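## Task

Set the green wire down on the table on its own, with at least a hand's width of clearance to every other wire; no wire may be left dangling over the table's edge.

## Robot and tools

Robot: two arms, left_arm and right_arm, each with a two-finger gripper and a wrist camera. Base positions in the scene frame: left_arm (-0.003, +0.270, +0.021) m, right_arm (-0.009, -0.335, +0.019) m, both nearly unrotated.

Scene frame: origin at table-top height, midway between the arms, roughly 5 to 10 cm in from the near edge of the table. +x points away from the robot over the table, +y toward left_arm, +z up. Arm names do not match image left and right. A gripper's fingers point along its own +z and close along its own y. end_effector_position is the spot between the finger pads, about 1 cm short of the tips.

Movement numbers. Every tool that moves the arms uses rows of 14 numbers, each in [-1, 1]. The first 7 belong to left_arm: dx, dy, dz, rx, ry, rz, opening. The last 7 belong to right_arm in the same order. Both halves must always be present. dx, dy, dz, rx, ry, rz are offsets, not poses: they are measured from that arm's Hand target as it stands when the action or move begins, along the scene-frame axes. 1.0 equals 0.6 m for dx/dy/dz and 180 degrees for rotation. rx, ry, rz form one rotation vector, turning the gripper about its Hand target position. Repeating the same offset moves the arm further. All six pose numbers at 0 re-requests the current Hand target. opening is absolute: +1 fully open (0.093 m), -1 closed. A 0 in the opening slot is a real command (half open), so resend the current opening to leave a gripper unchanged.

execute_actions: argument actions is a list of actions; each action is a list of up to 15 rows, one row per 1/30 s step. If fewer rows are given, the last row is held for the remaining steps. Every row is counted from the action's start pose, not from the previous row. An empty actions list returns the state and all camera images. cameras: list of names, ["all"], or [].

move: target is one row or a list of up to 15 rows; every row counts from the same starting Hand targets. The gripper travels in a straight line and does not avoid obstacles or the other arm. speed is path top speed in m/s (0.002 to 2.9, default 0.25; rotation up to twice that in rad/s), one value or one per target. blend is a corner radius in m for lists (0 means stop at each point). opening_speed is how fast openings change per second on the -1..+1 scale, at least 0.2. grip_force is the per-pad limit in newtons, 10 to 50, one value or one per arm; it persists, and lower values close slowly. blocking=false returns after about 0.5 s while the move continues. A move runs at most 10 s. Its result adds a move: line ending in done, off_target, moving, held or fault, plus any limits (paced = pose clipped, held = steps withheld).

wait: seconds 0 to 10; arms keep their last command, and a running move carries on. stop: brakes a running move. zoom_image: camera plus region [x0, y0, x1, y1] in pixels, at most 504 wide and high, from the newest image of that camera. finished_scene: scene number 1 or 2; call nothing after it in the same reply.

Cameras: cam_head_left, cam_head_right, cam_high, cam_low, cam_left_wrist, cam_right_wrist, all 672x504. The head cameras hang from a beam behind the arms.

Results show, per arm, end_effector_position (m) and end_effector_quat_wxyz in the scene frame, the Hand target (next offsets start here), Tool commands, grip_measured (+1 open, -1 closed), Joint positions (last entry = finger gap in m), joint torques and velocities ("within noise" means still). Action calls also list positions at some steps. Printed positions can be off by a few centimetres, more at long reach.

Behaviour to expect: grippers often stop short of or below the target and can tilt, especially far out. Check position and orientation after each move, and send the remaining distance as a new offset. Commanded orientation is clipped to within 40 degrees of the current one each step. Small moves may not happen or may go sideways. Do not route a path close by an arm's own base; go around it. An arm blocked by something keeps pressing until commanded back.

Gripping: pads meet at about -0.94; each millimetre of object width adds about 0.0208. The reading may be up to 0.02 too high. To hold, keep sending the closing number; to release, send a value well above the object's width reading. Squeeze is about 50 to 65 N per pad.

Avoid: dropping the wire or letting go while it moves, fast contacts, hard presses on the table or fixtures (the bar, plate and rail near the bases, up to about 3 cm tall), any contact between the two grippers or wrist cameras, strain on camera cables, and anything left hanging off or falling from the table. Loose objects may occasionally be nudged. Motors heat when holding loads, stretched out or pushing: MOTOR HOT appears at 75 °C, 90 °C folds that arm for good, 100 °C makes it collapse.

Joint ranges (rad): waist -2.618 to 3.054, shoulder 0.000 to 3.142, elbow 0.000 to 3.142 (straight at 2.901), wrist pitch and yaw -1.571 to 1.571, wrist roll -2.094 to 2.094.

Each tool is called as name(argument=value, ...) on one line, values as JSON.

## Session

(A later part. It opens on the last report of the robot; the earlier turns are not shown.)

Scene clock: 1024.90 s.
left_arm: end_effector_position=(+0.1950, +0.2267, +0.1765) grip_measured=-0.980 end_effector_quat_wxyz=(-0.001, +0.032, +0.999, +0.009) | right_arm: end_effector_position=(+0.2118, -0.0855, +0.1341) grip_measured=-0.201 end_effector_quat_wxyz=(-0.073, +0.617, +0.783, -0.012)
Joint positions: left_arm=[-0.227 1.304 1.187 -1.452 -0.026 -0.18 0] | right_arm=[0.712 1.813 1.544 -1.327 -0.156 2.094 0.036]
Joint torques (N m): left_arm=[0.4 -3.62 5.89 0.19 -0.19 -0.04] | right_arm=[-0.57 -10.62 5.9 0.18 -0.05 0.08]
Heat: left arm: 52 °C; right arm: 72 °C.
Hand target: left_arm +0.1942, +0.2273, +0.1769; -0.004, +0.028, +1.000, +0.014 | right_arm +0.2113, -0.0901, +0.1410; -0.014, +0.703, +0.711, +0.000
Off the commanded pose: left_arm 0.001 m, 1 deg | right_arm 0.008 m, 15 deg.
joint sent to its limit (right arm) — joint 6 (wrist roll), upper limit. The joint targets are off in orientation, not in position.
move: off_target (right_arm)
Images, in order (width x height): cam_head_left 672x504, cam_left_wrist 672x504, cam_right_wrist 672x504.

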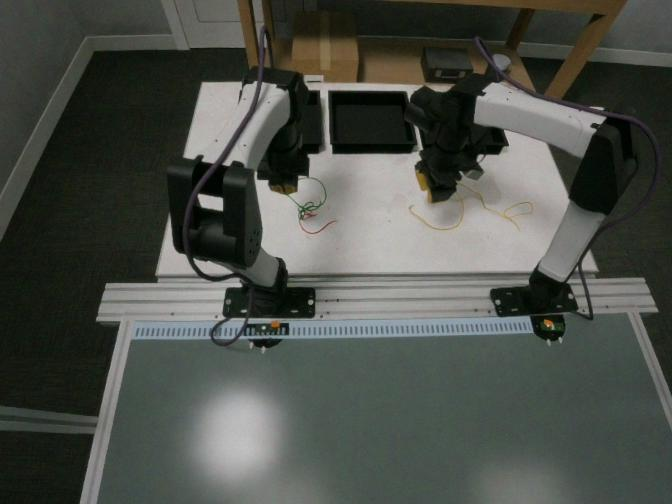

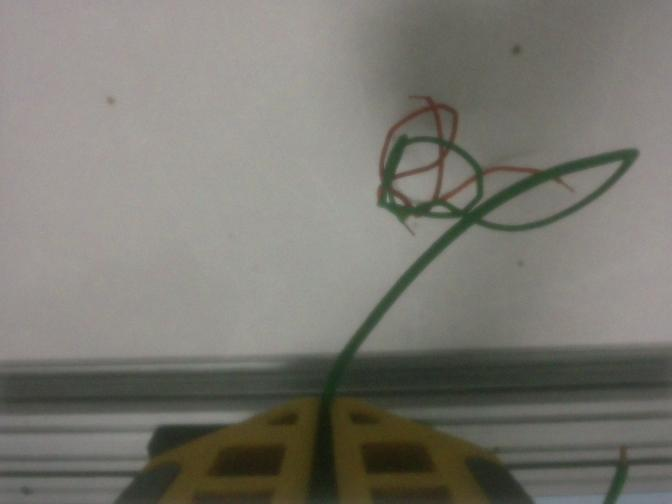

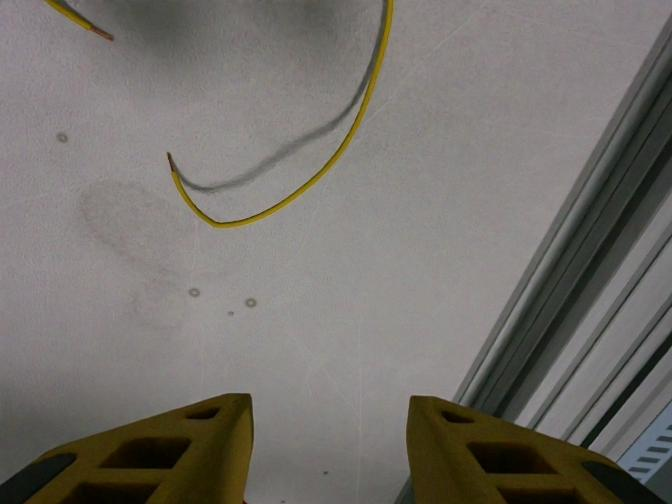

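move(target=[[0,-0.1,0.2,0,0,0,-1,0,-0.13,0.1,0,0,0,-0.2]], speed=0.06, cameras=["cam_head_left","cam_right_wrist","cam_low"])

zoom_image(camera="cam_head_left", region=[250, 130, 470, 280])

Scene clock: 1037.03 s.
left_arm: end_effector_position=(+0.1952, +0.1671, +0.2851) grip_measured=-0.980 end_effector_quat_wxyz=(+0.141, +0.035, +0.987, -0.063) | right_arm: end_effector_position=(+0.2121, -0.1624, +0.1915) grip_measured=-0.201 end_effector_quat_wxyz=(-0.037, +0.680, +0.733, -0.005)
Joint positions: left_arm=[-0.494 1.232 1.547 -1.571 -0.026 -0.435 0] | right_arm=[0.549 1.609 1.536 -1.507 -0.087 2.094 0.036]
Joint torques (N m): left_arm=[-0.02 -4.31 7.87 0.75 -0.14 -0.1] | right_arm=[-0.58 -8.06 8.24 0.04 0.1 0.09]
Heat: left arm: 52 °C; right arm: 69 °C.
Hand target: left_arm +0.1942, +0.1673, +0.2969; -0.004, +0.028, +1.000, +0.014 | right_arm +0.2113, -0.1681, +0.2010; -0.013, +0.703, +0.711, +0.000
Off the commanded pose: left_arm 0.012 m, 19 deg | right_arm 0.011 m, 5 deg.
joint sent to its limit (left arm) — joint 4 (wrist pitch), lower limit. The joint targets are off in orientation, not in position.
joint sent to its limit (right arm) — joint 6 (wrist roll), upper limit. The joint targets are off in orientation, not in position.
move: off_target (left_arm, right_arm)
Images, in order (width x height): cam_head_left 672x504, cam_low 672x504, cam_right_wrist 672x504.

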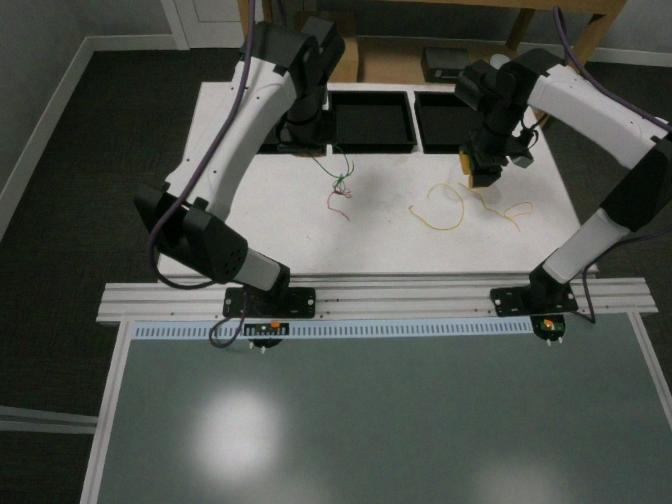

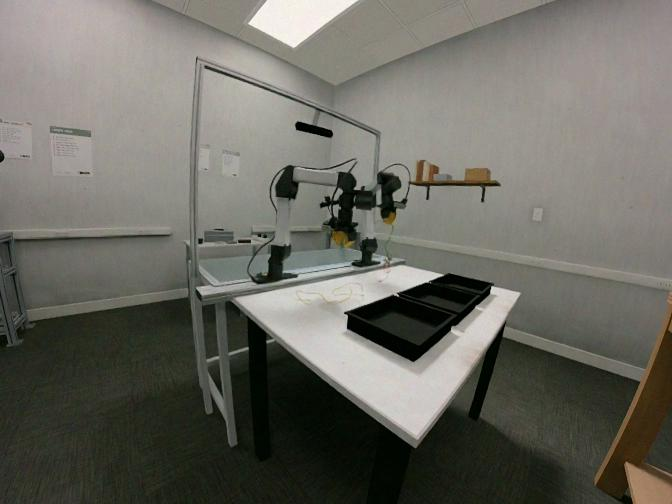

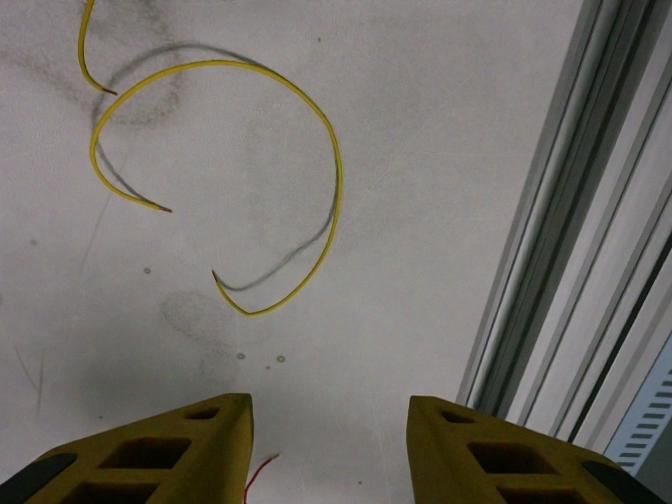

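Scaled by 2.291 from the camera's 672x504 image, which has a finer 960x720 frame.

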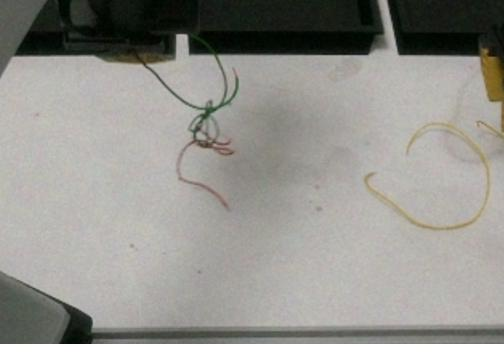

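move(target=[[0,0,0,0,0,0,-1,0,-0.0,0,0,0,0.5,0.5],[0,0,0,0,0,0,-1,-0.1,0.1,-0.05,-0.136,-0.63,0.628,0.5]], speed=0.4, cameras=["cam_head_left","cam_right_wrist","cam_high"])

zoom_image(camera="cam_head_left", region=[250, 130, 470, 280])

Scene clock: 1071.43 s.
left_arm: end_effector_position=(+0.1952, +0.1671, +0.2851) grip_measured=-0.980 end_effector_quat_wxyz=(+0.141, +0.034, +0.987, -0.063) | right_arm: end_effector_position=(+0.1533, -0.1076, +0.1741) grip_measured=+0.499 end_effector_quat_wxyz=(+0.575, -0.381, +0.627, +0.361)
Joint positions: left_arm=[-0.494 1.232 1.547 -1.571 -0.026 -0.436 0] | right_arm=[0.652 0.608 0.004 0.547 -0.405 -0.001 0.069]
Joint torques (N m): left_arm=[0.2 -4.11 7.54 0.71 -0.14 -0.11] | right_arm=[-0.44 0.68 7.58 2.07 -0.27 -0.2]
Heat: left arm: 53 °C; right arm: 63 °C.
Hand target: left_arm +0.1942, +0.1673, +0.2969; -0.004, +0.028, +1.000, +0.014 | right_arm +0.1513, -0.1081, +0.1710; +0.594, -0.378, +0.605, +0.371
Off the commanded pose: left_arm 0.012 m, 19 deg | right_arm 0.004 m, 4 deg.
joint sent to its limit (left arm) — joint 4 (wrist pitch), lower limit. The joint targets are off in orientation, not in position.
joint sent to its limit (right arm) — joint 3 (elbow), lower limit, where the elbow is as bent as it goes. The joint targets are off in orientation, not in position.
move: off_target (left_arm, right_arm)
Images, in order (width x height): cam_head_left 672x504, cam_high 672x504, cam_right_wrist 672x504.

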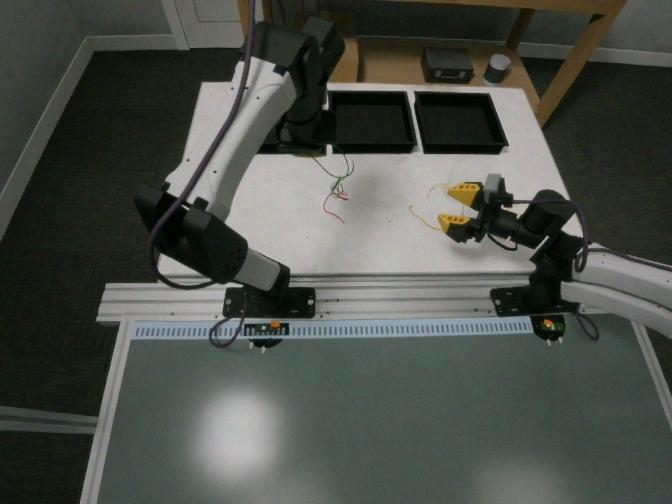

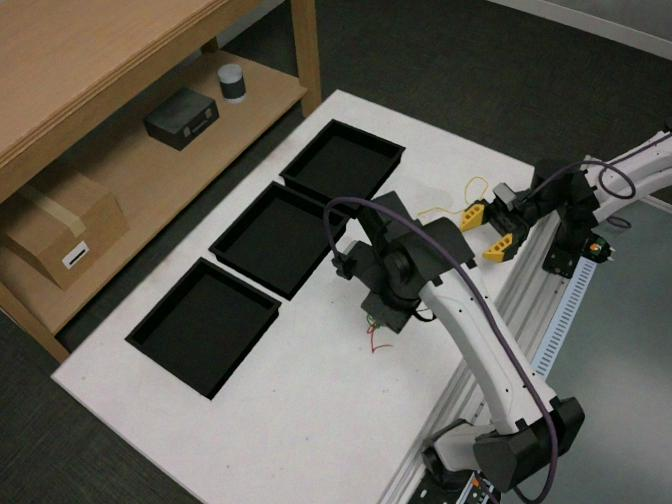

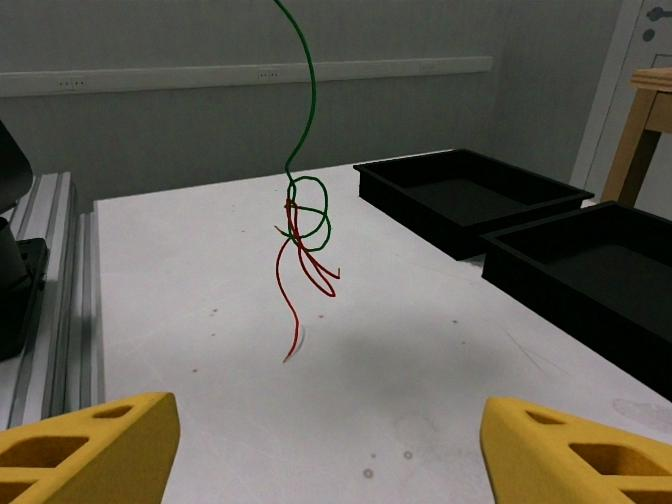

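Scaled by 2.291 from the camera's 672x504 image, which has a finer 960x720 frame.

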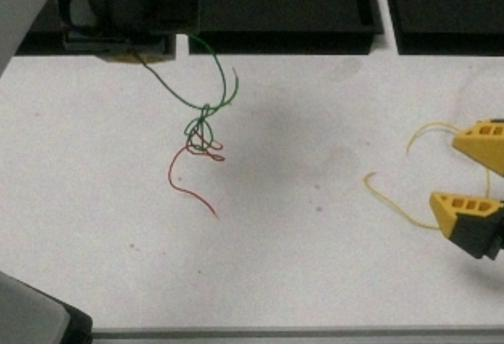

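move(target=[[0,0,0,0,0,0,-1,0.081,0.247,-0.143,0,0,0,0.5]], speed=0.15, cameras=["cam_right_wrist","cam_head_left"])

zoom_image(camera="cam_head_left", region=[250, 130, 470, 280])

Scene clock: 1087.23 s.
left_arm: end_effector_position=(+0.1952, +0.1671, +0.2851) grip_measured=-0.980 end_effector_quat_wxyz=(+0.141, +0.034, +0.987, -0.063) | right_arm: end_effector_position=(+0.1958, +0.0324, +0.0607) grip_measured=+0.499 end_effector_quat_wxyz=(+0.530, -0.412, +0.660, +0.337)
Joint positions: left_arm=[-0.494 1.232 1.547 -1.571 -0.026 -0.436 0] | right_arm=[0.969 2.061 0.399 1.473 -0.106 -0.006 0.069]
Joint torques (N m): left_arm=[0.09 -4.33 7.58 0.81 -0.13 -0.09] | right_arm=[0.51 -5.79 5.15 3 0.03 0.01]
Heat: left arm: 53 °C; right arm: 58 °C.
Hand target: left_arm +0.1942, +0.1673, +0.2969; -0.004, +0.028, +1.000, +0.014 | right_arm +0.1999, +0.0402, +0.0854; +0.595, -0.378, +0.605, +0.371
Off the commanded pose: left_arm 0.012 m, 19 deg | right_arm 0.026 m, 11 deg.
joint sent to its limit (left arm) — joint 4 (wrist pitch), lower limit. The joint targets are off in orientation, not in position.
joint sent to its limit (right arm) — joint 4 (wrist pitch), upper limit. The joint targets are off in orientation, not in position.
move: off_target (left_arm, right_arm)
Images, in order (width x height): cam_head_left 672x504, cam_right_wrist 672x504.

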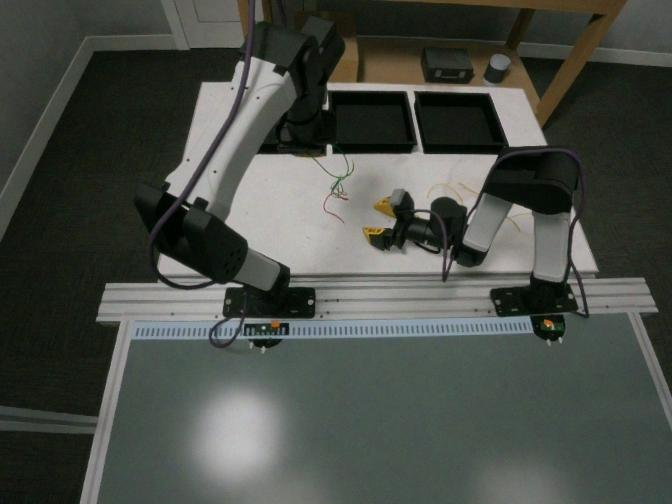

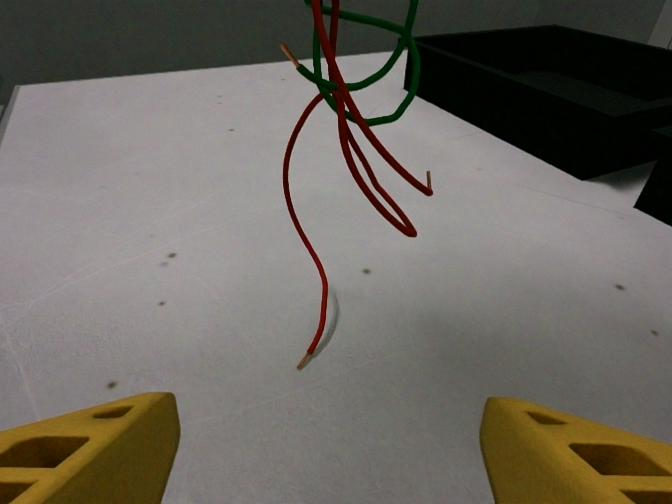

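Scaled by 2.291 from the camera's 672x504 image, which has a finer 960x720 frame.

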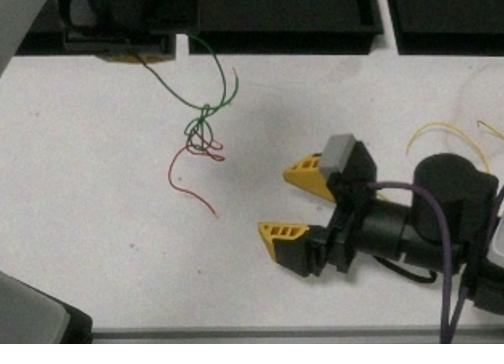

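move(target=[[0,0,0,0,0,0,-1,0.07,0.125,0.05,0,0,0,0.5]], speed=0.08, cameras=["cam_right_wrist","cam_head_left"])

zoom_image(camera="cam_head_left", region=[250, 130, 470, 280])

Scene clock: 1101.60 s.
left_arm: end_effector_position=(+0.1952, +0.1671, +0.2851) grip_measured=-0.980 end_effector_quat_wxyz=(+0.141, +0.034, +0.987, -0.063) | right_arm: end_effector_position=(+0.2408, +0.1105, +0.1207) grip_measured=+0.499 end_effector_quat_wxyz=(+0.600, -0.381, +0.598, +0.370)
Joint positions: left_arm=[-0.494 1.232 1.547 -1.571 -0.026 -0.436 0] | right_arm=[0.978 2.127 0.753 1.392 -0.091 -0.006 0.069]
Joint torques (N m): left_arm=[0.17 -4.05 7.62 0.8 -0.13 -0.1] | right_arm=[0.88 -7.49 7.42 1.77 0.02 0.05]
Heat: left arm: 54 °C; right arm: 56 °C.
Hand target: left_arm +0.1942, +0.1673, +0.2969; -0.004, +0.028, +1.000, +0.014 | right_arm +0.2419, +0.1151, +0.1153; +0.595, -0.378, +0.605, +0.371
Off the commanded pose: left_arm 0.012 m, 19 deg | right_arm 0.007 m, 1 deg.
joint sent to its limit (left arm) — joint 4 (wrist pitch), lower limit. The joint targets are off in orientation, not in position.
move: off_target (left_arm)
Images, in order (width x height): cam_head_left 672x504, cam_right_wrist 672x504.

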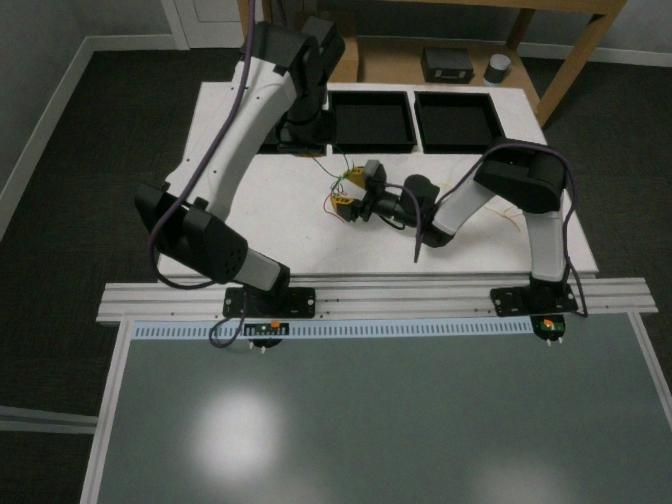

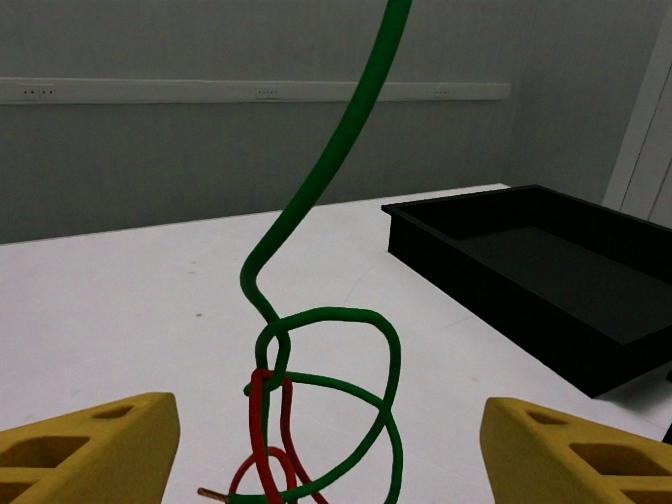

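Scaled by 2.291 from the camera's 672x504 image, which has a finer 960x720 frame.

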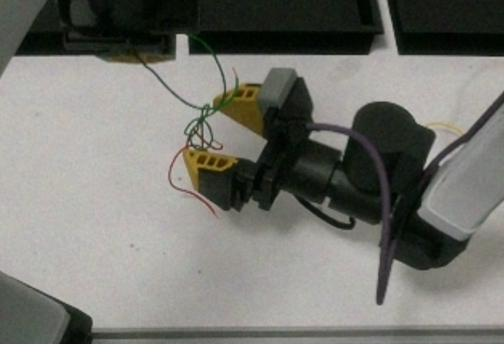

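move(target=[[0,0,0,0,0,0,-1,0,-0.0,-0.058,0,0,0,0.5]], speed=0.06, cameras=["cam_right_wrist"])

Scene clock: 1109.70 s.
left_arm: end_effector_position=(+0.1952, +0.1671, +0.2851) grip_measured=-0.980 end_effector_quat_wxyz=(+0.141, +0.034, +0.987, -0.063) | right_arm: end_effector_position=(+0.2406, +0.1094, +0.0689) grip_measured=+0.499 end_effector_quat_wxyz=(+0.578, -0.391, +0.620, +0.358)
Joint positions: left_arm=[-0.494 1.232 1.547 -1.571 -0.026 -0.436 0] | right_arm=[0.978 2.273 0.768 1.452 -0.091 -0.006 0.069]
Joint torques (N m): left_arm=[0.2 -4.16 7.68 0.72 -0.09 -0.13] | right_arm=[0.87 -8.08 6.65 2.43 0.03 0.05]
Heat: left arm: 54 °C; right arm: 56 °C.
Hand target: left_arm +0.1942, +0.1673, +0.2969; -0.004, +0.028, +1.000, +0.014 | right_arm +0.2419, +0.1151, +0.0805; +0.594, -0.378, +0.605, +0.371
Off the commanded pose: left_arm 0.012 m, 19 deg | right_arm 0.013 m, 3 deg.
joint sent to its limit (left arm) — joint 4 (wrist pitch), lower limit. The joint targets are off in orientation, not in position.
move: off_target (left_arm, right_arm)
Images, in order (width x height): cam_right_wrist 672x504.

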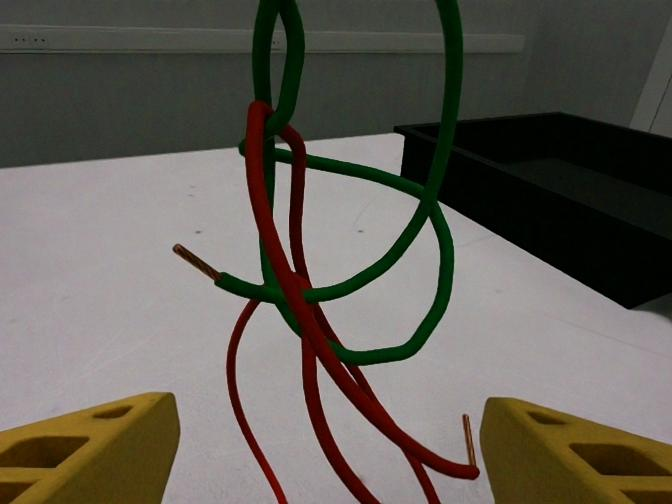

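move(target=[[0,0,0,0,0,0,-1,0.006,0.013,-0.015,0,0,0,0.5],[0,0,0,0,0,0,-1,0.006,0.013,-0.015,0,0,0,-1]], speed=0.05, opening_speed=0.7, cameras=["cam_right_wrist"])

Scene clock: 1118.90 s.
left_arm: end_effector_position=(+0.1952, +0.1671, +0.2851) grip_measured=-0.980 end_effector_quat_wxyz=(+0.141, +0.034, +0.987, -0.063) | right_arm: end_effector_position=(+0.2444, +0.1180, +0.0614) grip_measured=-0.973 end_effector_quat_wxyz=(+0.579, -0.391, +0.619, +0.359)
Joint positions: left_arm=[-0.494 1.232 1.547 -1.571 -0.026 -0.436 0] | right_arm=[0.982 2.319 0.816 1.454 -0.087 -0.006 0]
Joint torques (N m): left_arm=[0.03 -4.34 7.66 0.74 -0.22 -0.11] | right_arm=[0.72 -8.27 6.52 2.44 0.03 0.07]
Heat: left arm: 54 °C; right arm: 55 °C.
Hand target: left_arm +0.1942, +0.1673, +0.2969; -0.004, +0.028, +1.000, +0.014 | right_arm +0.2456, +0.1229, +0.0715; +0.595, -0.378, +0.605, +0.371
Off the commanded pose: left_arm 0.012 m, 19 deg | right_arm 0.011 m, 3 deg.
joint sent to its limit (left arm) — joint 4 (wrist pitch), lower limit. The joint targets are off in orientation, not in position.
move: off_target (left_arm, right_arm); target 2's new opening was sent with right_arm's hand 0.011 m and 3 deg from that target
Images, in order (width x height): cam_right_wrist 672x504.

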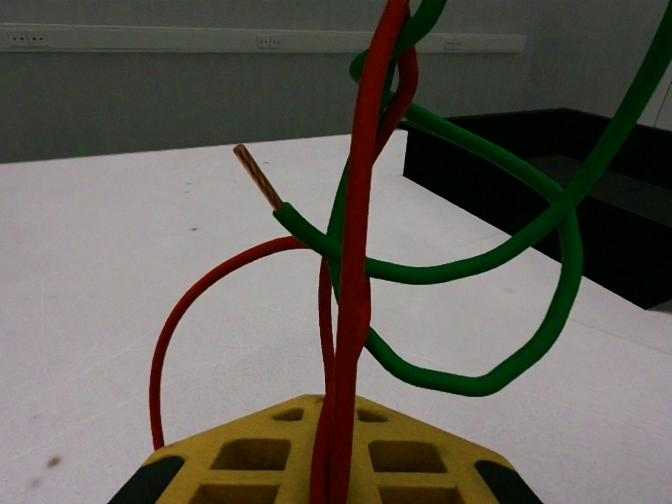

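move(target=[[0,0.17,0.0,0,0,0,-1,-0.02,-0.12,0.0,0,0,0,-1]], speed=0.05, cameras=["cam_right_wrist","cam_head_left"])

zoom_image(camera="cam_head_left", region=[250, 130, 470, 280])

Scene clock: 1128.90 s.
left_arm: end_effector_position=(+0.1965, +0.2586, +0.2950) grip_measured=-0.980 end_effector_quat_wxyz=(+0.186, +0.028, +0.982, -0.018) | right_arm: end_effector_position=(+0.2294, +0.0547, +0.0419) grip_measured=-0.973 end_effector_quat_wxyz=(+0.533, -0.408, +0.657, +0.344)
Joint positions: left_arm=[-0.032 1.115 1.51 -1.584 0.021 0.005 0] | right_arm=[0.909 2.215 0.564 1.474 -0.169 -0.006 0]
Joint torques (N m): left_arm=[1.62 -3.28 4.56 1.01 -0.59 0.14] | right_arm=[-1.28 -9.78 1.77 2.98 -0.14 -0.08]
Heat: left arm: 53 °C; right arm: 56 °C.
Hand target: left_arm +0.1942, +0.2693, +0.2969; -0.004, +0.028, +1.000, +0.014 | right_arm +0.2336, +0.0509, +0.0715; +0.594, -0.378, +0.605, +0.371
Off the commanded pose: left_arm 0.011 m, 22 deg | right_arm 0.030 m, 10 deg.
joint read past its limit (left arm) — joint 4 (wrist pitch), lower limit.
joint sent to its limit (left arm) — joint 4 (wrist pitch), lower limit. The joint targets are off in orientation, not in position.
joint sent to its limit (right arm) — joint 4 (wrist pitch), upper limit. The joint targets are off in orientation, not in position.
move: off_target (left_arm, right_arm)
Images, in order (width x height): cam_head_left 672x504, cam_right_wrist 672x504.

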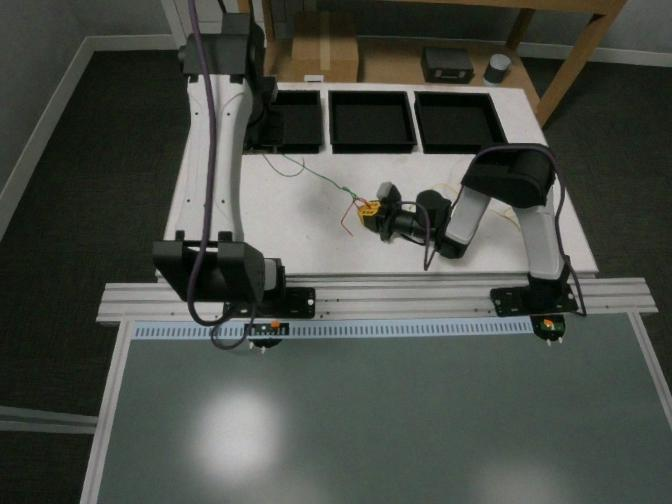

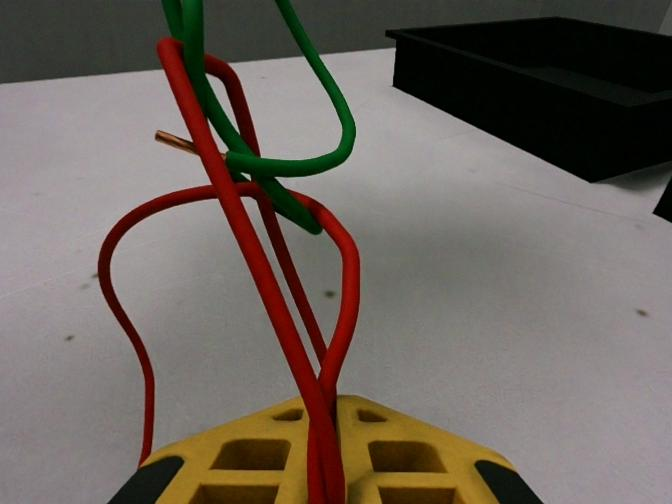

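Scaled by 2.291 from the camera's 672x504 image, which has a finer 960x720 frame.

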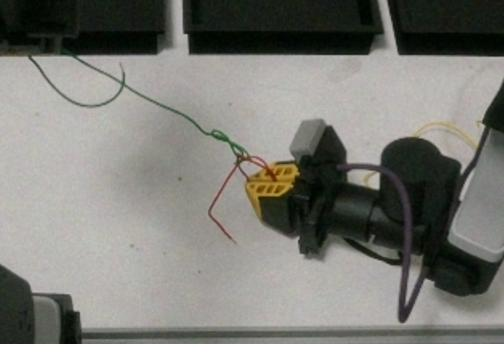

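move(target=[[0,0.1,0.0,0,0,0,-1,-0.02,-0.1,0.0,0,0,0,-1]], speed=0.05, cameras=["cam_right_wrist","cam_head_left"])

zoom_image(camera="cam_head_left", region=[250, 130, 470, 280])

Scene clock: 1137.13 s.
left_arm: end_effector_position=(+0.1936, +0.2968, +0.2920) grip_measured=-0.980 end_effector_quat_wxyz=(+0.179, +0.038, +0.983, -0.016) | right_arm: end_effector_position=(+0.2117, +0.0106, +0.0646) grip_measured=-0.974 end_effector_quat_wxyz=(+0.516, -0.432, +0.644, +0.364)
Joint positions: left_arm=[0.249 1.127 1.51 -1.603 0.121 0.291 0] | right_arm=[0.815 2.043 0.375 1.477 -0.336 -0.036 0]
Joint torques (N m): left_arm=[2.86 -1.87 6.32 1.14 -1.48 0.05] | right_arm=[-3.25 -5.98 -1.18 2.93 0.26 -0.11]
Heat: left arm: 52 °C; right arm: 57 °C.
Hand target: left_arm +0.1942, +0.3293, +0.2969; -0.004, +0.028, +1.000, +0.014 | right_arm +0.2216, -0.0091, +0.0714; +0.595, -0.378, +0.605, +0.371
Off the commanded pose: left_arm 0.033 m, 21 deg | right_arm 0.023 m, 12 deg.
joint read past its limit (left arm) — joint 4 (wrist pitch), lower limit.
joint sent to its limit (left arm) — joint 4 (wrist pitch), lower limit. The joint targets are off in orientation, not in position.
joint sent to its limit (right arm) — joint 4 (wrist pitch), upper limit. The joint targets are off in orientation, not in position.
move: off_target (left_arm, right_arm)
Images, in order (width x height): cam_head_left 672x504, cam_right_wrist 672x504.

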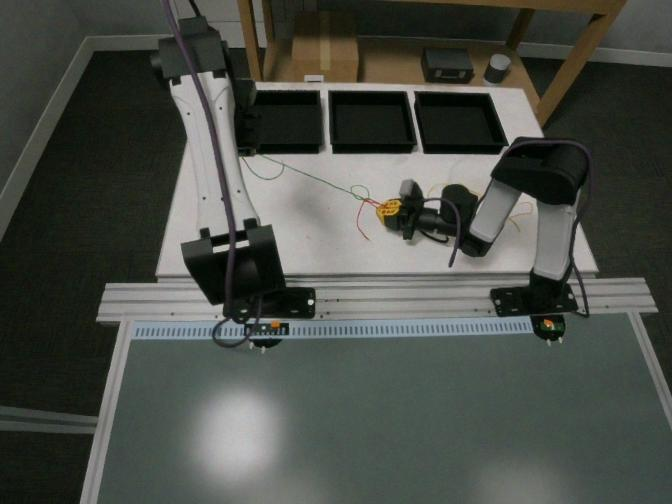

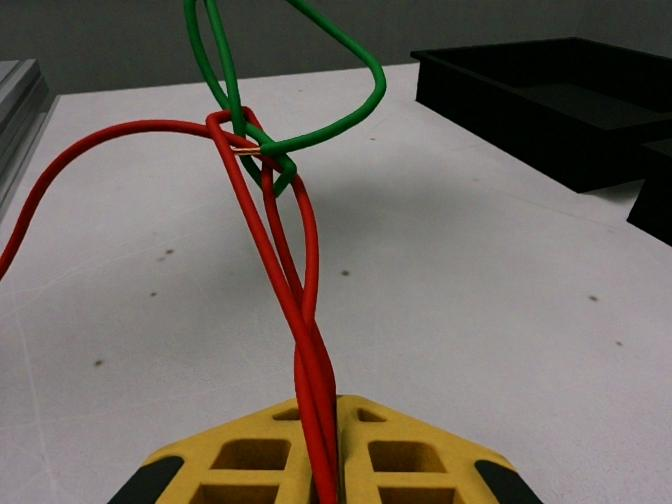

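Scaled by 2.291 from the camera's 672x504 image, which has a finer 960x720 frame.

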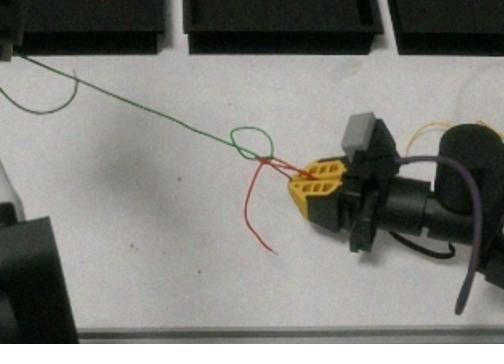

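move(target=[[0,-0.12,0.0,0,0,0,-1,0.02,0.02,0.0,0,0,0,-1],[0,-0.12,0,0,0,0,-1,0.02,0.02,0.0,0,0,0,-0.5]], speed=0.08, opening_speed=0.3, cameras=["cam_right_wrist","cam_head_left"])

zoom_image(camera="cam_head_left", region=[250, 130, 470, 280])

Scene clock: 1154.53 s.
left_arm: end_effector_position=(+0.1953, +0.2562, +0.2953) grip_measured=-0.980 end_effector_quat_wxyz=(+0.186, +0.035, +0.982, -0.005) | right_arm: end_effector_position=(+0.2241, -0.0013, +0.0498) grip_measured=-0.501 end_effector_quat_wxyz=(+0.512, -0.419, +0.667, +0.343)
Joint positions: left_arm=[-0.08 1.112 1.51 -1.586 -0.02 -0.021 0] | right_arm=[0.783 2.077 0.372 1.475 -0.312 -0.036 0.021]
Joint torques (N m): left_arm=[0.39 -2.74 4.41 1.05 -0.2 -0.1] | right_arm=[-0.57 -5.5 4.74 2.93 -0.01 -0.01]
Heat: left arm: 50 °C; right arm: 56 °C.
Hand target: left_arm +0.1942, +0.2573, +0.2969; -0.004, +0.028, +1.000, +0.014 | right_arm +0.2336, +0.0029, +0.0714; +0.594, -0.378, +0.605, +0.371
Off the commanded pose: left_arm 0.002 m, 22 deg | right_arm 0.024 m, 13 deg.
joint read past its limit (left arm) — joint 4 (wrist pitch), lower limit.
joint sent to its limit (left arm) — joint 4 (wrist pitch), lower limit. The joint targets are off in orientation, not in position.
joint sent to its limit (right arm) — joint 4 (wrist pitch), upper limit. The joint targets are off in orientation, not in position.
move: off_target (left_arm, right_arm); target 2's new opening was sent with right_arm's hand 0.024 m and 13 deg from that target
Images, in order (width x height): cam_head_left 672x504, cam_right_wrist 672x504.

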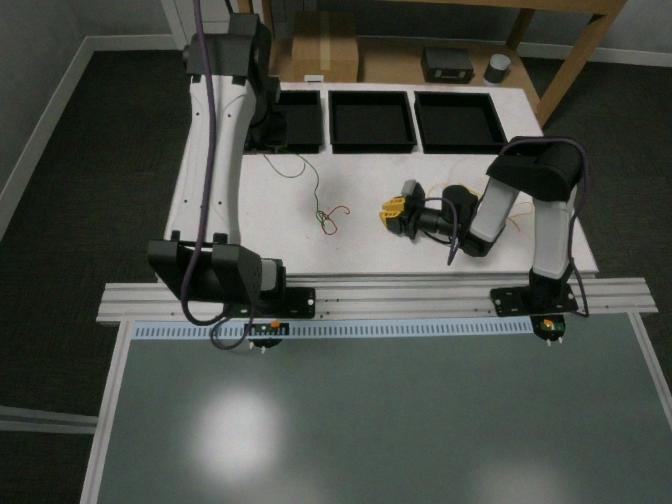

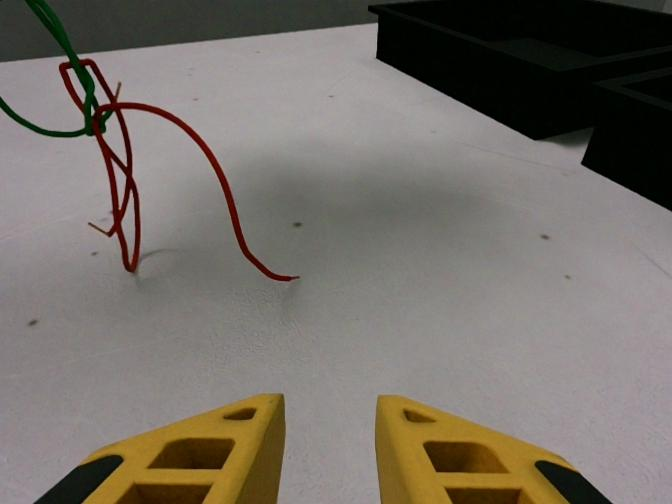

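Scaled by 2.291 from the camera's 672x504 image, which has a finer 960x720 frame.

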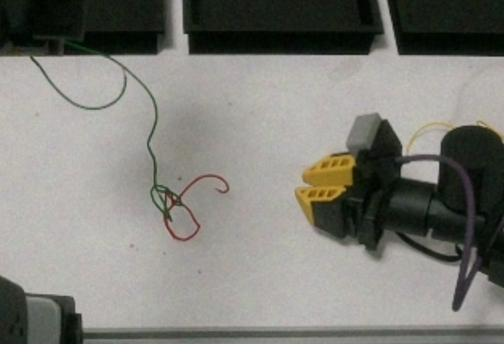

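move(target=[[0,0,0,0,0,0,-1,-0.015,0.09,0.0,0,0,0,0.2]], speed=0.08, cameras=["cam_right_wrist","cam_head_left"])

zoom_image(camera="cam_head_left", region=[250, 130, 470, 280])

Scene clock: 1163.97 s.
left_arm: end_effector_position=(+0.1953, +0.2562, +0.2953) grip_measured=-0.980 end_effector_quat_wxyz=(+0.186, +0.035, +0.982, -0.005) | right_arm: end_effector_position=(+0.2206, +0.0497, +0.0481) grip_measured=+0.199 end_effector_quat_wxyz=(+0.535, -0.412, +0.655, +0.339)
Joint positions: left_arm=[-0.08 1.112 1.51 -1.586 -0.02 -0.021 0] | right_arm=[0.926 2.173 0.521 1.474 -0.15 -0.018 0.055]
Joint torques (N m): left_arm=[0.49 -2.93 4.33 1.04 -0.15 -0.07] | right_arm=[0.64 -6.54 5.18 2.99 0.01 0.07]
Heat: left arm: 49 °C; right arm: 59 °C.
Hand target: left_arm +0.1942, +0.2573, +0.2969; -0.004, +0.028, +1.000, +0.014 | right_arm +0.2246, +0.0569, +0.0713; +0.594, -0.378, +0.605, +0.371
Off the commanded pose: left_arm 0.002 m, 22 deg | right_arm 0.025 m, 10 deg.
joint read past its limit (left arm) — joint 4 (wrist pitch), lower limit.
joint sent to its limit (left arm) — joint 4 (wrist pitch), lower limit. The joint targets are off in orientation, not in position.
joint sent to its limit (right arm) — joint 4 (wrist pitch), upper limit. The joint targets are off in orientation, not in position.
move: off_target (left_arm, right_arm)
Images, in order (width x height): cam_head_left 672x504, cam_right_wrist 672x504.

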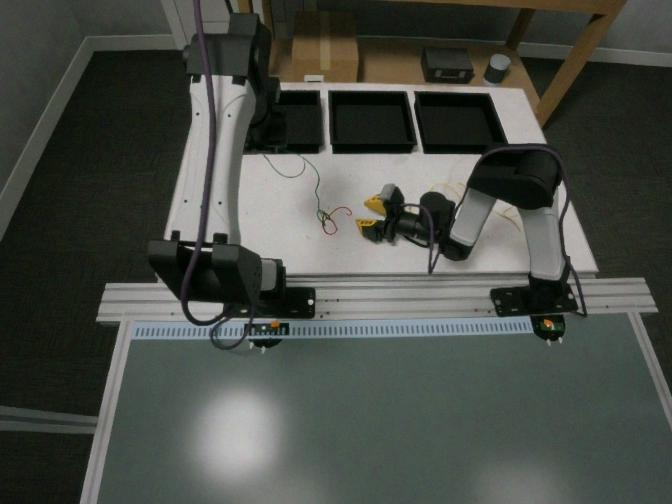

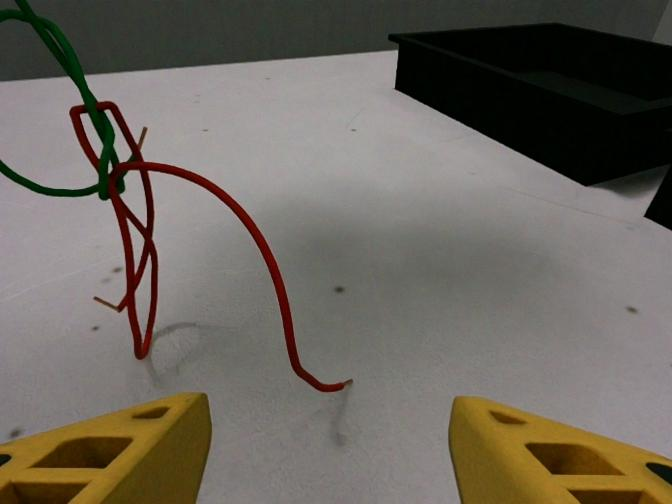

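Scaled by 2.291 from the camera's 672x504 image, which has a finer 960x720 frame.

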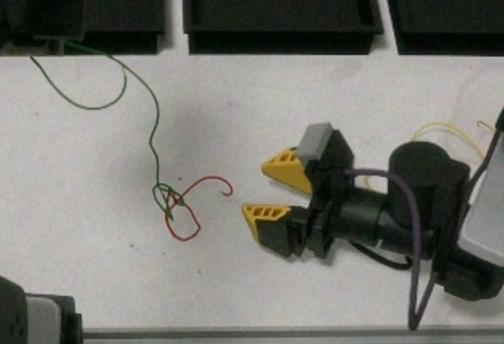

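move(target=[[0,0,0,0,0,0,-1,0.012,0.085,0.008,0,0,0,0.2],[0,0,0,0,0,0,-1,0.012,0.085,0.008,0,0,0,-1]], speed=0.06, opening_speed=0.7, cameras=["cam_right_wrist"])

Scene clock: 1172.73 s.
left_arm: end_effector_position=(+0.1953, +0.2561, +0.2953) grip_measured=-0.980 end_effector_quat_wxyz=(+0.186, +0.035, +0.982, -0.005) | right_arm: end_effector_position=(+0.2300, +0.1026, +0.0596) grip_measured=-0.974 end_effector_quat_wxyz=(+0.569, -0.397, +0.627, +0.354)
Joint positions: left_arm=[-0.08 1.112 1.51 -1.586 -0.02 -0.021 0] | right_arm=[0.995 2.274 0.725 1.472 -0.076 -0.008 0]
Joint torques (N m): left_arm=[0.39 -2.86 4.37 1.06 -0.19 -0.1] | right_arm=[0.75 -7.6 6.08 2.71 0.01 0.08]
Heat: left arm: 48 °C; right arm: 60 °C.
Hand target: left_arm +0.1942, +0.2573, +0.2969; -0.004, +0.028, +1.000, +0.014 | right_arm +0.2318, +0.1078, +0.0761; +0.594, -0.378, +0.606, +0.371
Off the commanded pose: left_arm 0.002 m, 22 deg | right_arm 0.017 m, 5 deg.
joint read past its limit (left arm) — joint 4 (wrist pitch), lower limit.
joint sent to its limit (left arm) — joint 4 (wrist pitch), lower limit. The joint targets are off in orientation, not in position.
move: off_target (left_arm, right_arm); target 2's new opening was sent with right_arm's hand 0.017 m and 5 deg from that target
Images, in order (width x height): cam_right_wrist 672x504.

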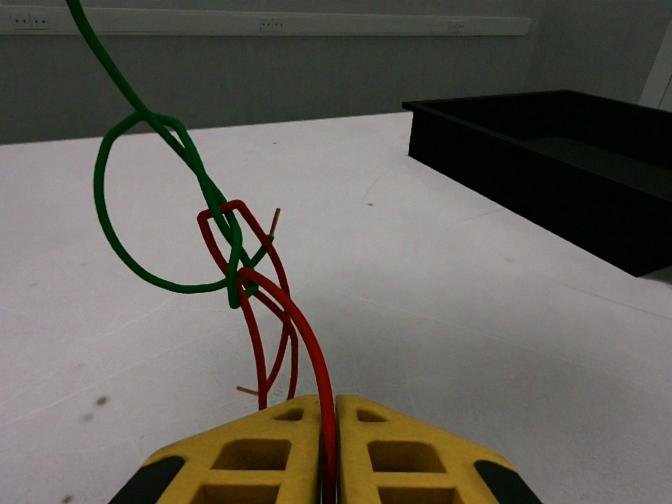

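Red tail only. Pull.

move(target=[[0,0.03,0.0,0,0,0,-1,-0.05,-0.22,0.0,0,0,0,-1]], speed=0.05, cameras=["cam_right_wrist","cam_head_left"])

zoom_image(camera="cam_head_left", region=[250, 130, 470, 280])

Scene clock: 1183.00 s.
left_arm: end_effector_position=(+0.1960, +0.2709, +0.2952) grip_measured=-0.980 end_effector_quat_wxyz=(+0.186, +0.026, +0.982, +0.005) | right_arm: end_effector_position=(+0.1986, -0.0264, +0.0456) grip_measured=-0.974 end_effector_quat_wxyz=(+0.494, -0.416, +0.689, +0.327)
Joint positions: left_arm=[0.002 1.112 1.51 -1.586 -0.012 0.043 0] | right_arm=[0.811 1.995 0.234 1.473 -0.258 -0.028 0]
Joint torques (N m): left_arm=[1.01 -3.03 4.29 1.01 -0.25 0.1] | right_arm=[-0.72 -7.72 1.73 2.97 -0.24 -0.15]
Heat: left arm: 47 °C; right arm: 60 °C.
Hand target: left_arm +0.1942, +0.2754, +0.2969; -0.004, +0.028, +1.000, +0.014 | right_arm +0.2017, -0.0241, +0.0762; +0.594, -0.378, +0.605, +0.371
Off the commanded pose: left_arm 0.005 m, 22 deg | right_arm 0.031 m, 16 deg.
joint read past its limit (left arm) — joint 4 (wrist pitch), lower limit.
joint sent to its limit (left arm) — joint 4 (wrist pitch), lower limit. The joint targets are off in orientation, not in position.
joint sent to its limit (right arm) — joint 4 (wrist pitch), upper limit. The joint targets are off in orientation, not in position.
move: off_target (left_arm, right_arm)
Images, in order (width x height): cam_head_left 672x504, cam_right_wrist 672x504.

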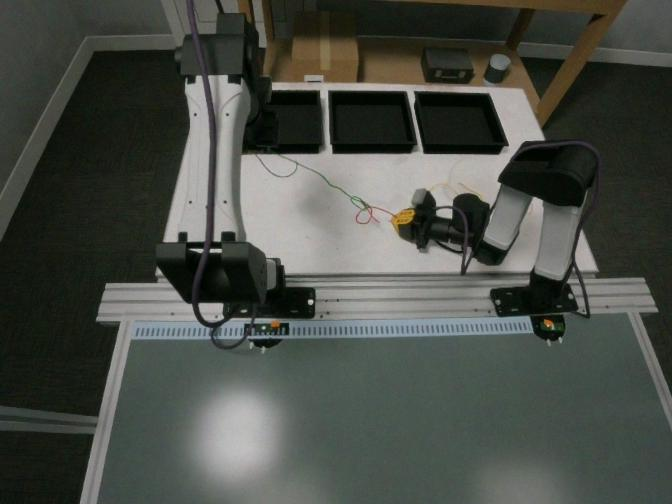

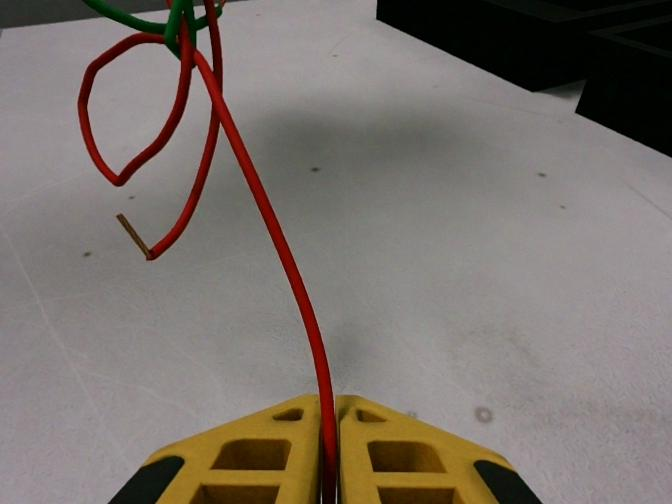

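Scaled by 2.291 from the camera's 672x504 image, which has a finer 960x720 frame.

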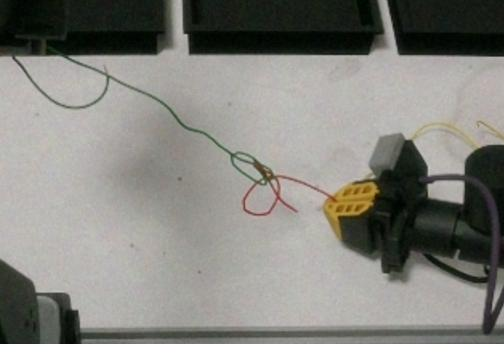

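move(target=[[0,0.08,0.0,0,0,0,-1,-0.03,-0.1,0.03,0,0,0,-1]], speed=0.05, cameras=["cam_right_wrist","cam_head_left"])

zoom_image(camera="cam_head_left", region=[250, 130, 470, 280])

Scene clock: 1191.90 s.
left_arm: end_effector_position=(+0.1897, +0.3097, +0.2921) grip_measured=-0.980 end_effector_quat_wxyz=(+0.172, +0.031, +0.984, +0.028) | right_arm: end_effector_position=(+0.1798, -0.0804, +0.0722) grip_measured=-0.974 end_effector_quat_wxyz=(+0.498, -0.417, +0.677, +0.347)
Joint positions: left_arm=[0.237 1.12 1.51 -1.603 0.027 0.28 0] | right_arm=[0.645 1.772 0.028 1.474 -0.452 -0.059 0]
Joint torques (N m): left_arm=[1.83 -1.18 6.13 1.15 -0.53 0.11] | right_arm=[-1.42 -5.05 0.98 2.92 -0.1 -0.16]
Heat: left arm: 47 °C; right arm: 62 °C.
Hand target: left_arm +0.1942, +0.3233, +0.2969; -0.004, +0.028, +1.000, +0.014 | right_arm +0.1838, -0.0841, +0.0942; +0.595, -0.378, +0.605, +0.371
Off the commanded pose: left_arm 0.015 m, 20 deg | right_arm 0.023 m, 15 deg.
joint read past its limit (left arm) — joint 4 (wrist pitch), lower limit.
joint sent to its limit (left arm) — joint 4 (wrist pitch), lower limit. The joint targets are off in orientation, not in position.
joint sent to its limit (right arm) — joint 4 (wrist pitch), upper limit. The joint targets are off in orientation, not in position.
move: off_target (left_arm, right_arm)
Images, in order (width x height): cam_head_left 672x504, cam_right_wrist 672x504.

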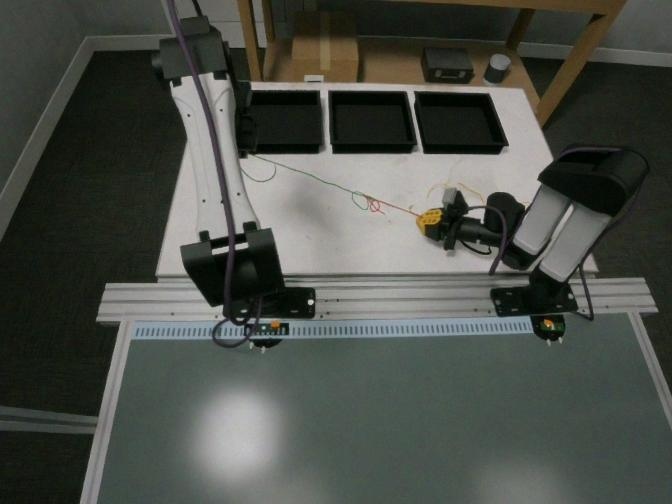

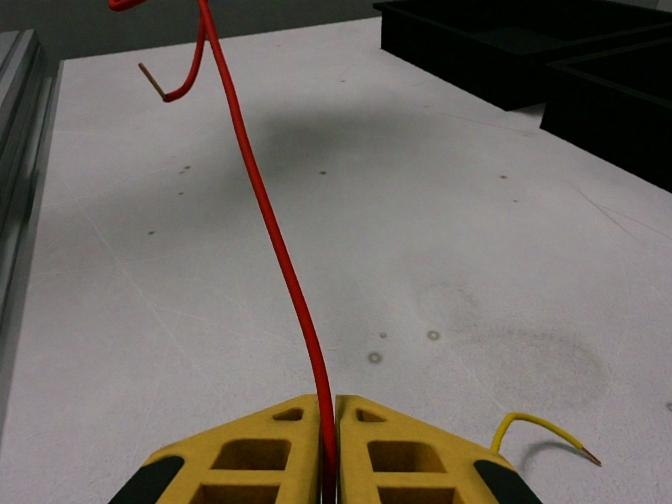

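Scaled by 2.291 from the camera's 672x504 image, which has a finer 960x720 frame.

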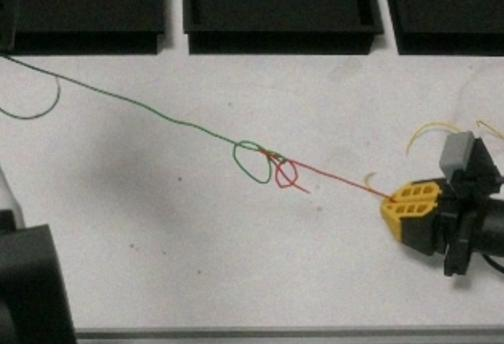

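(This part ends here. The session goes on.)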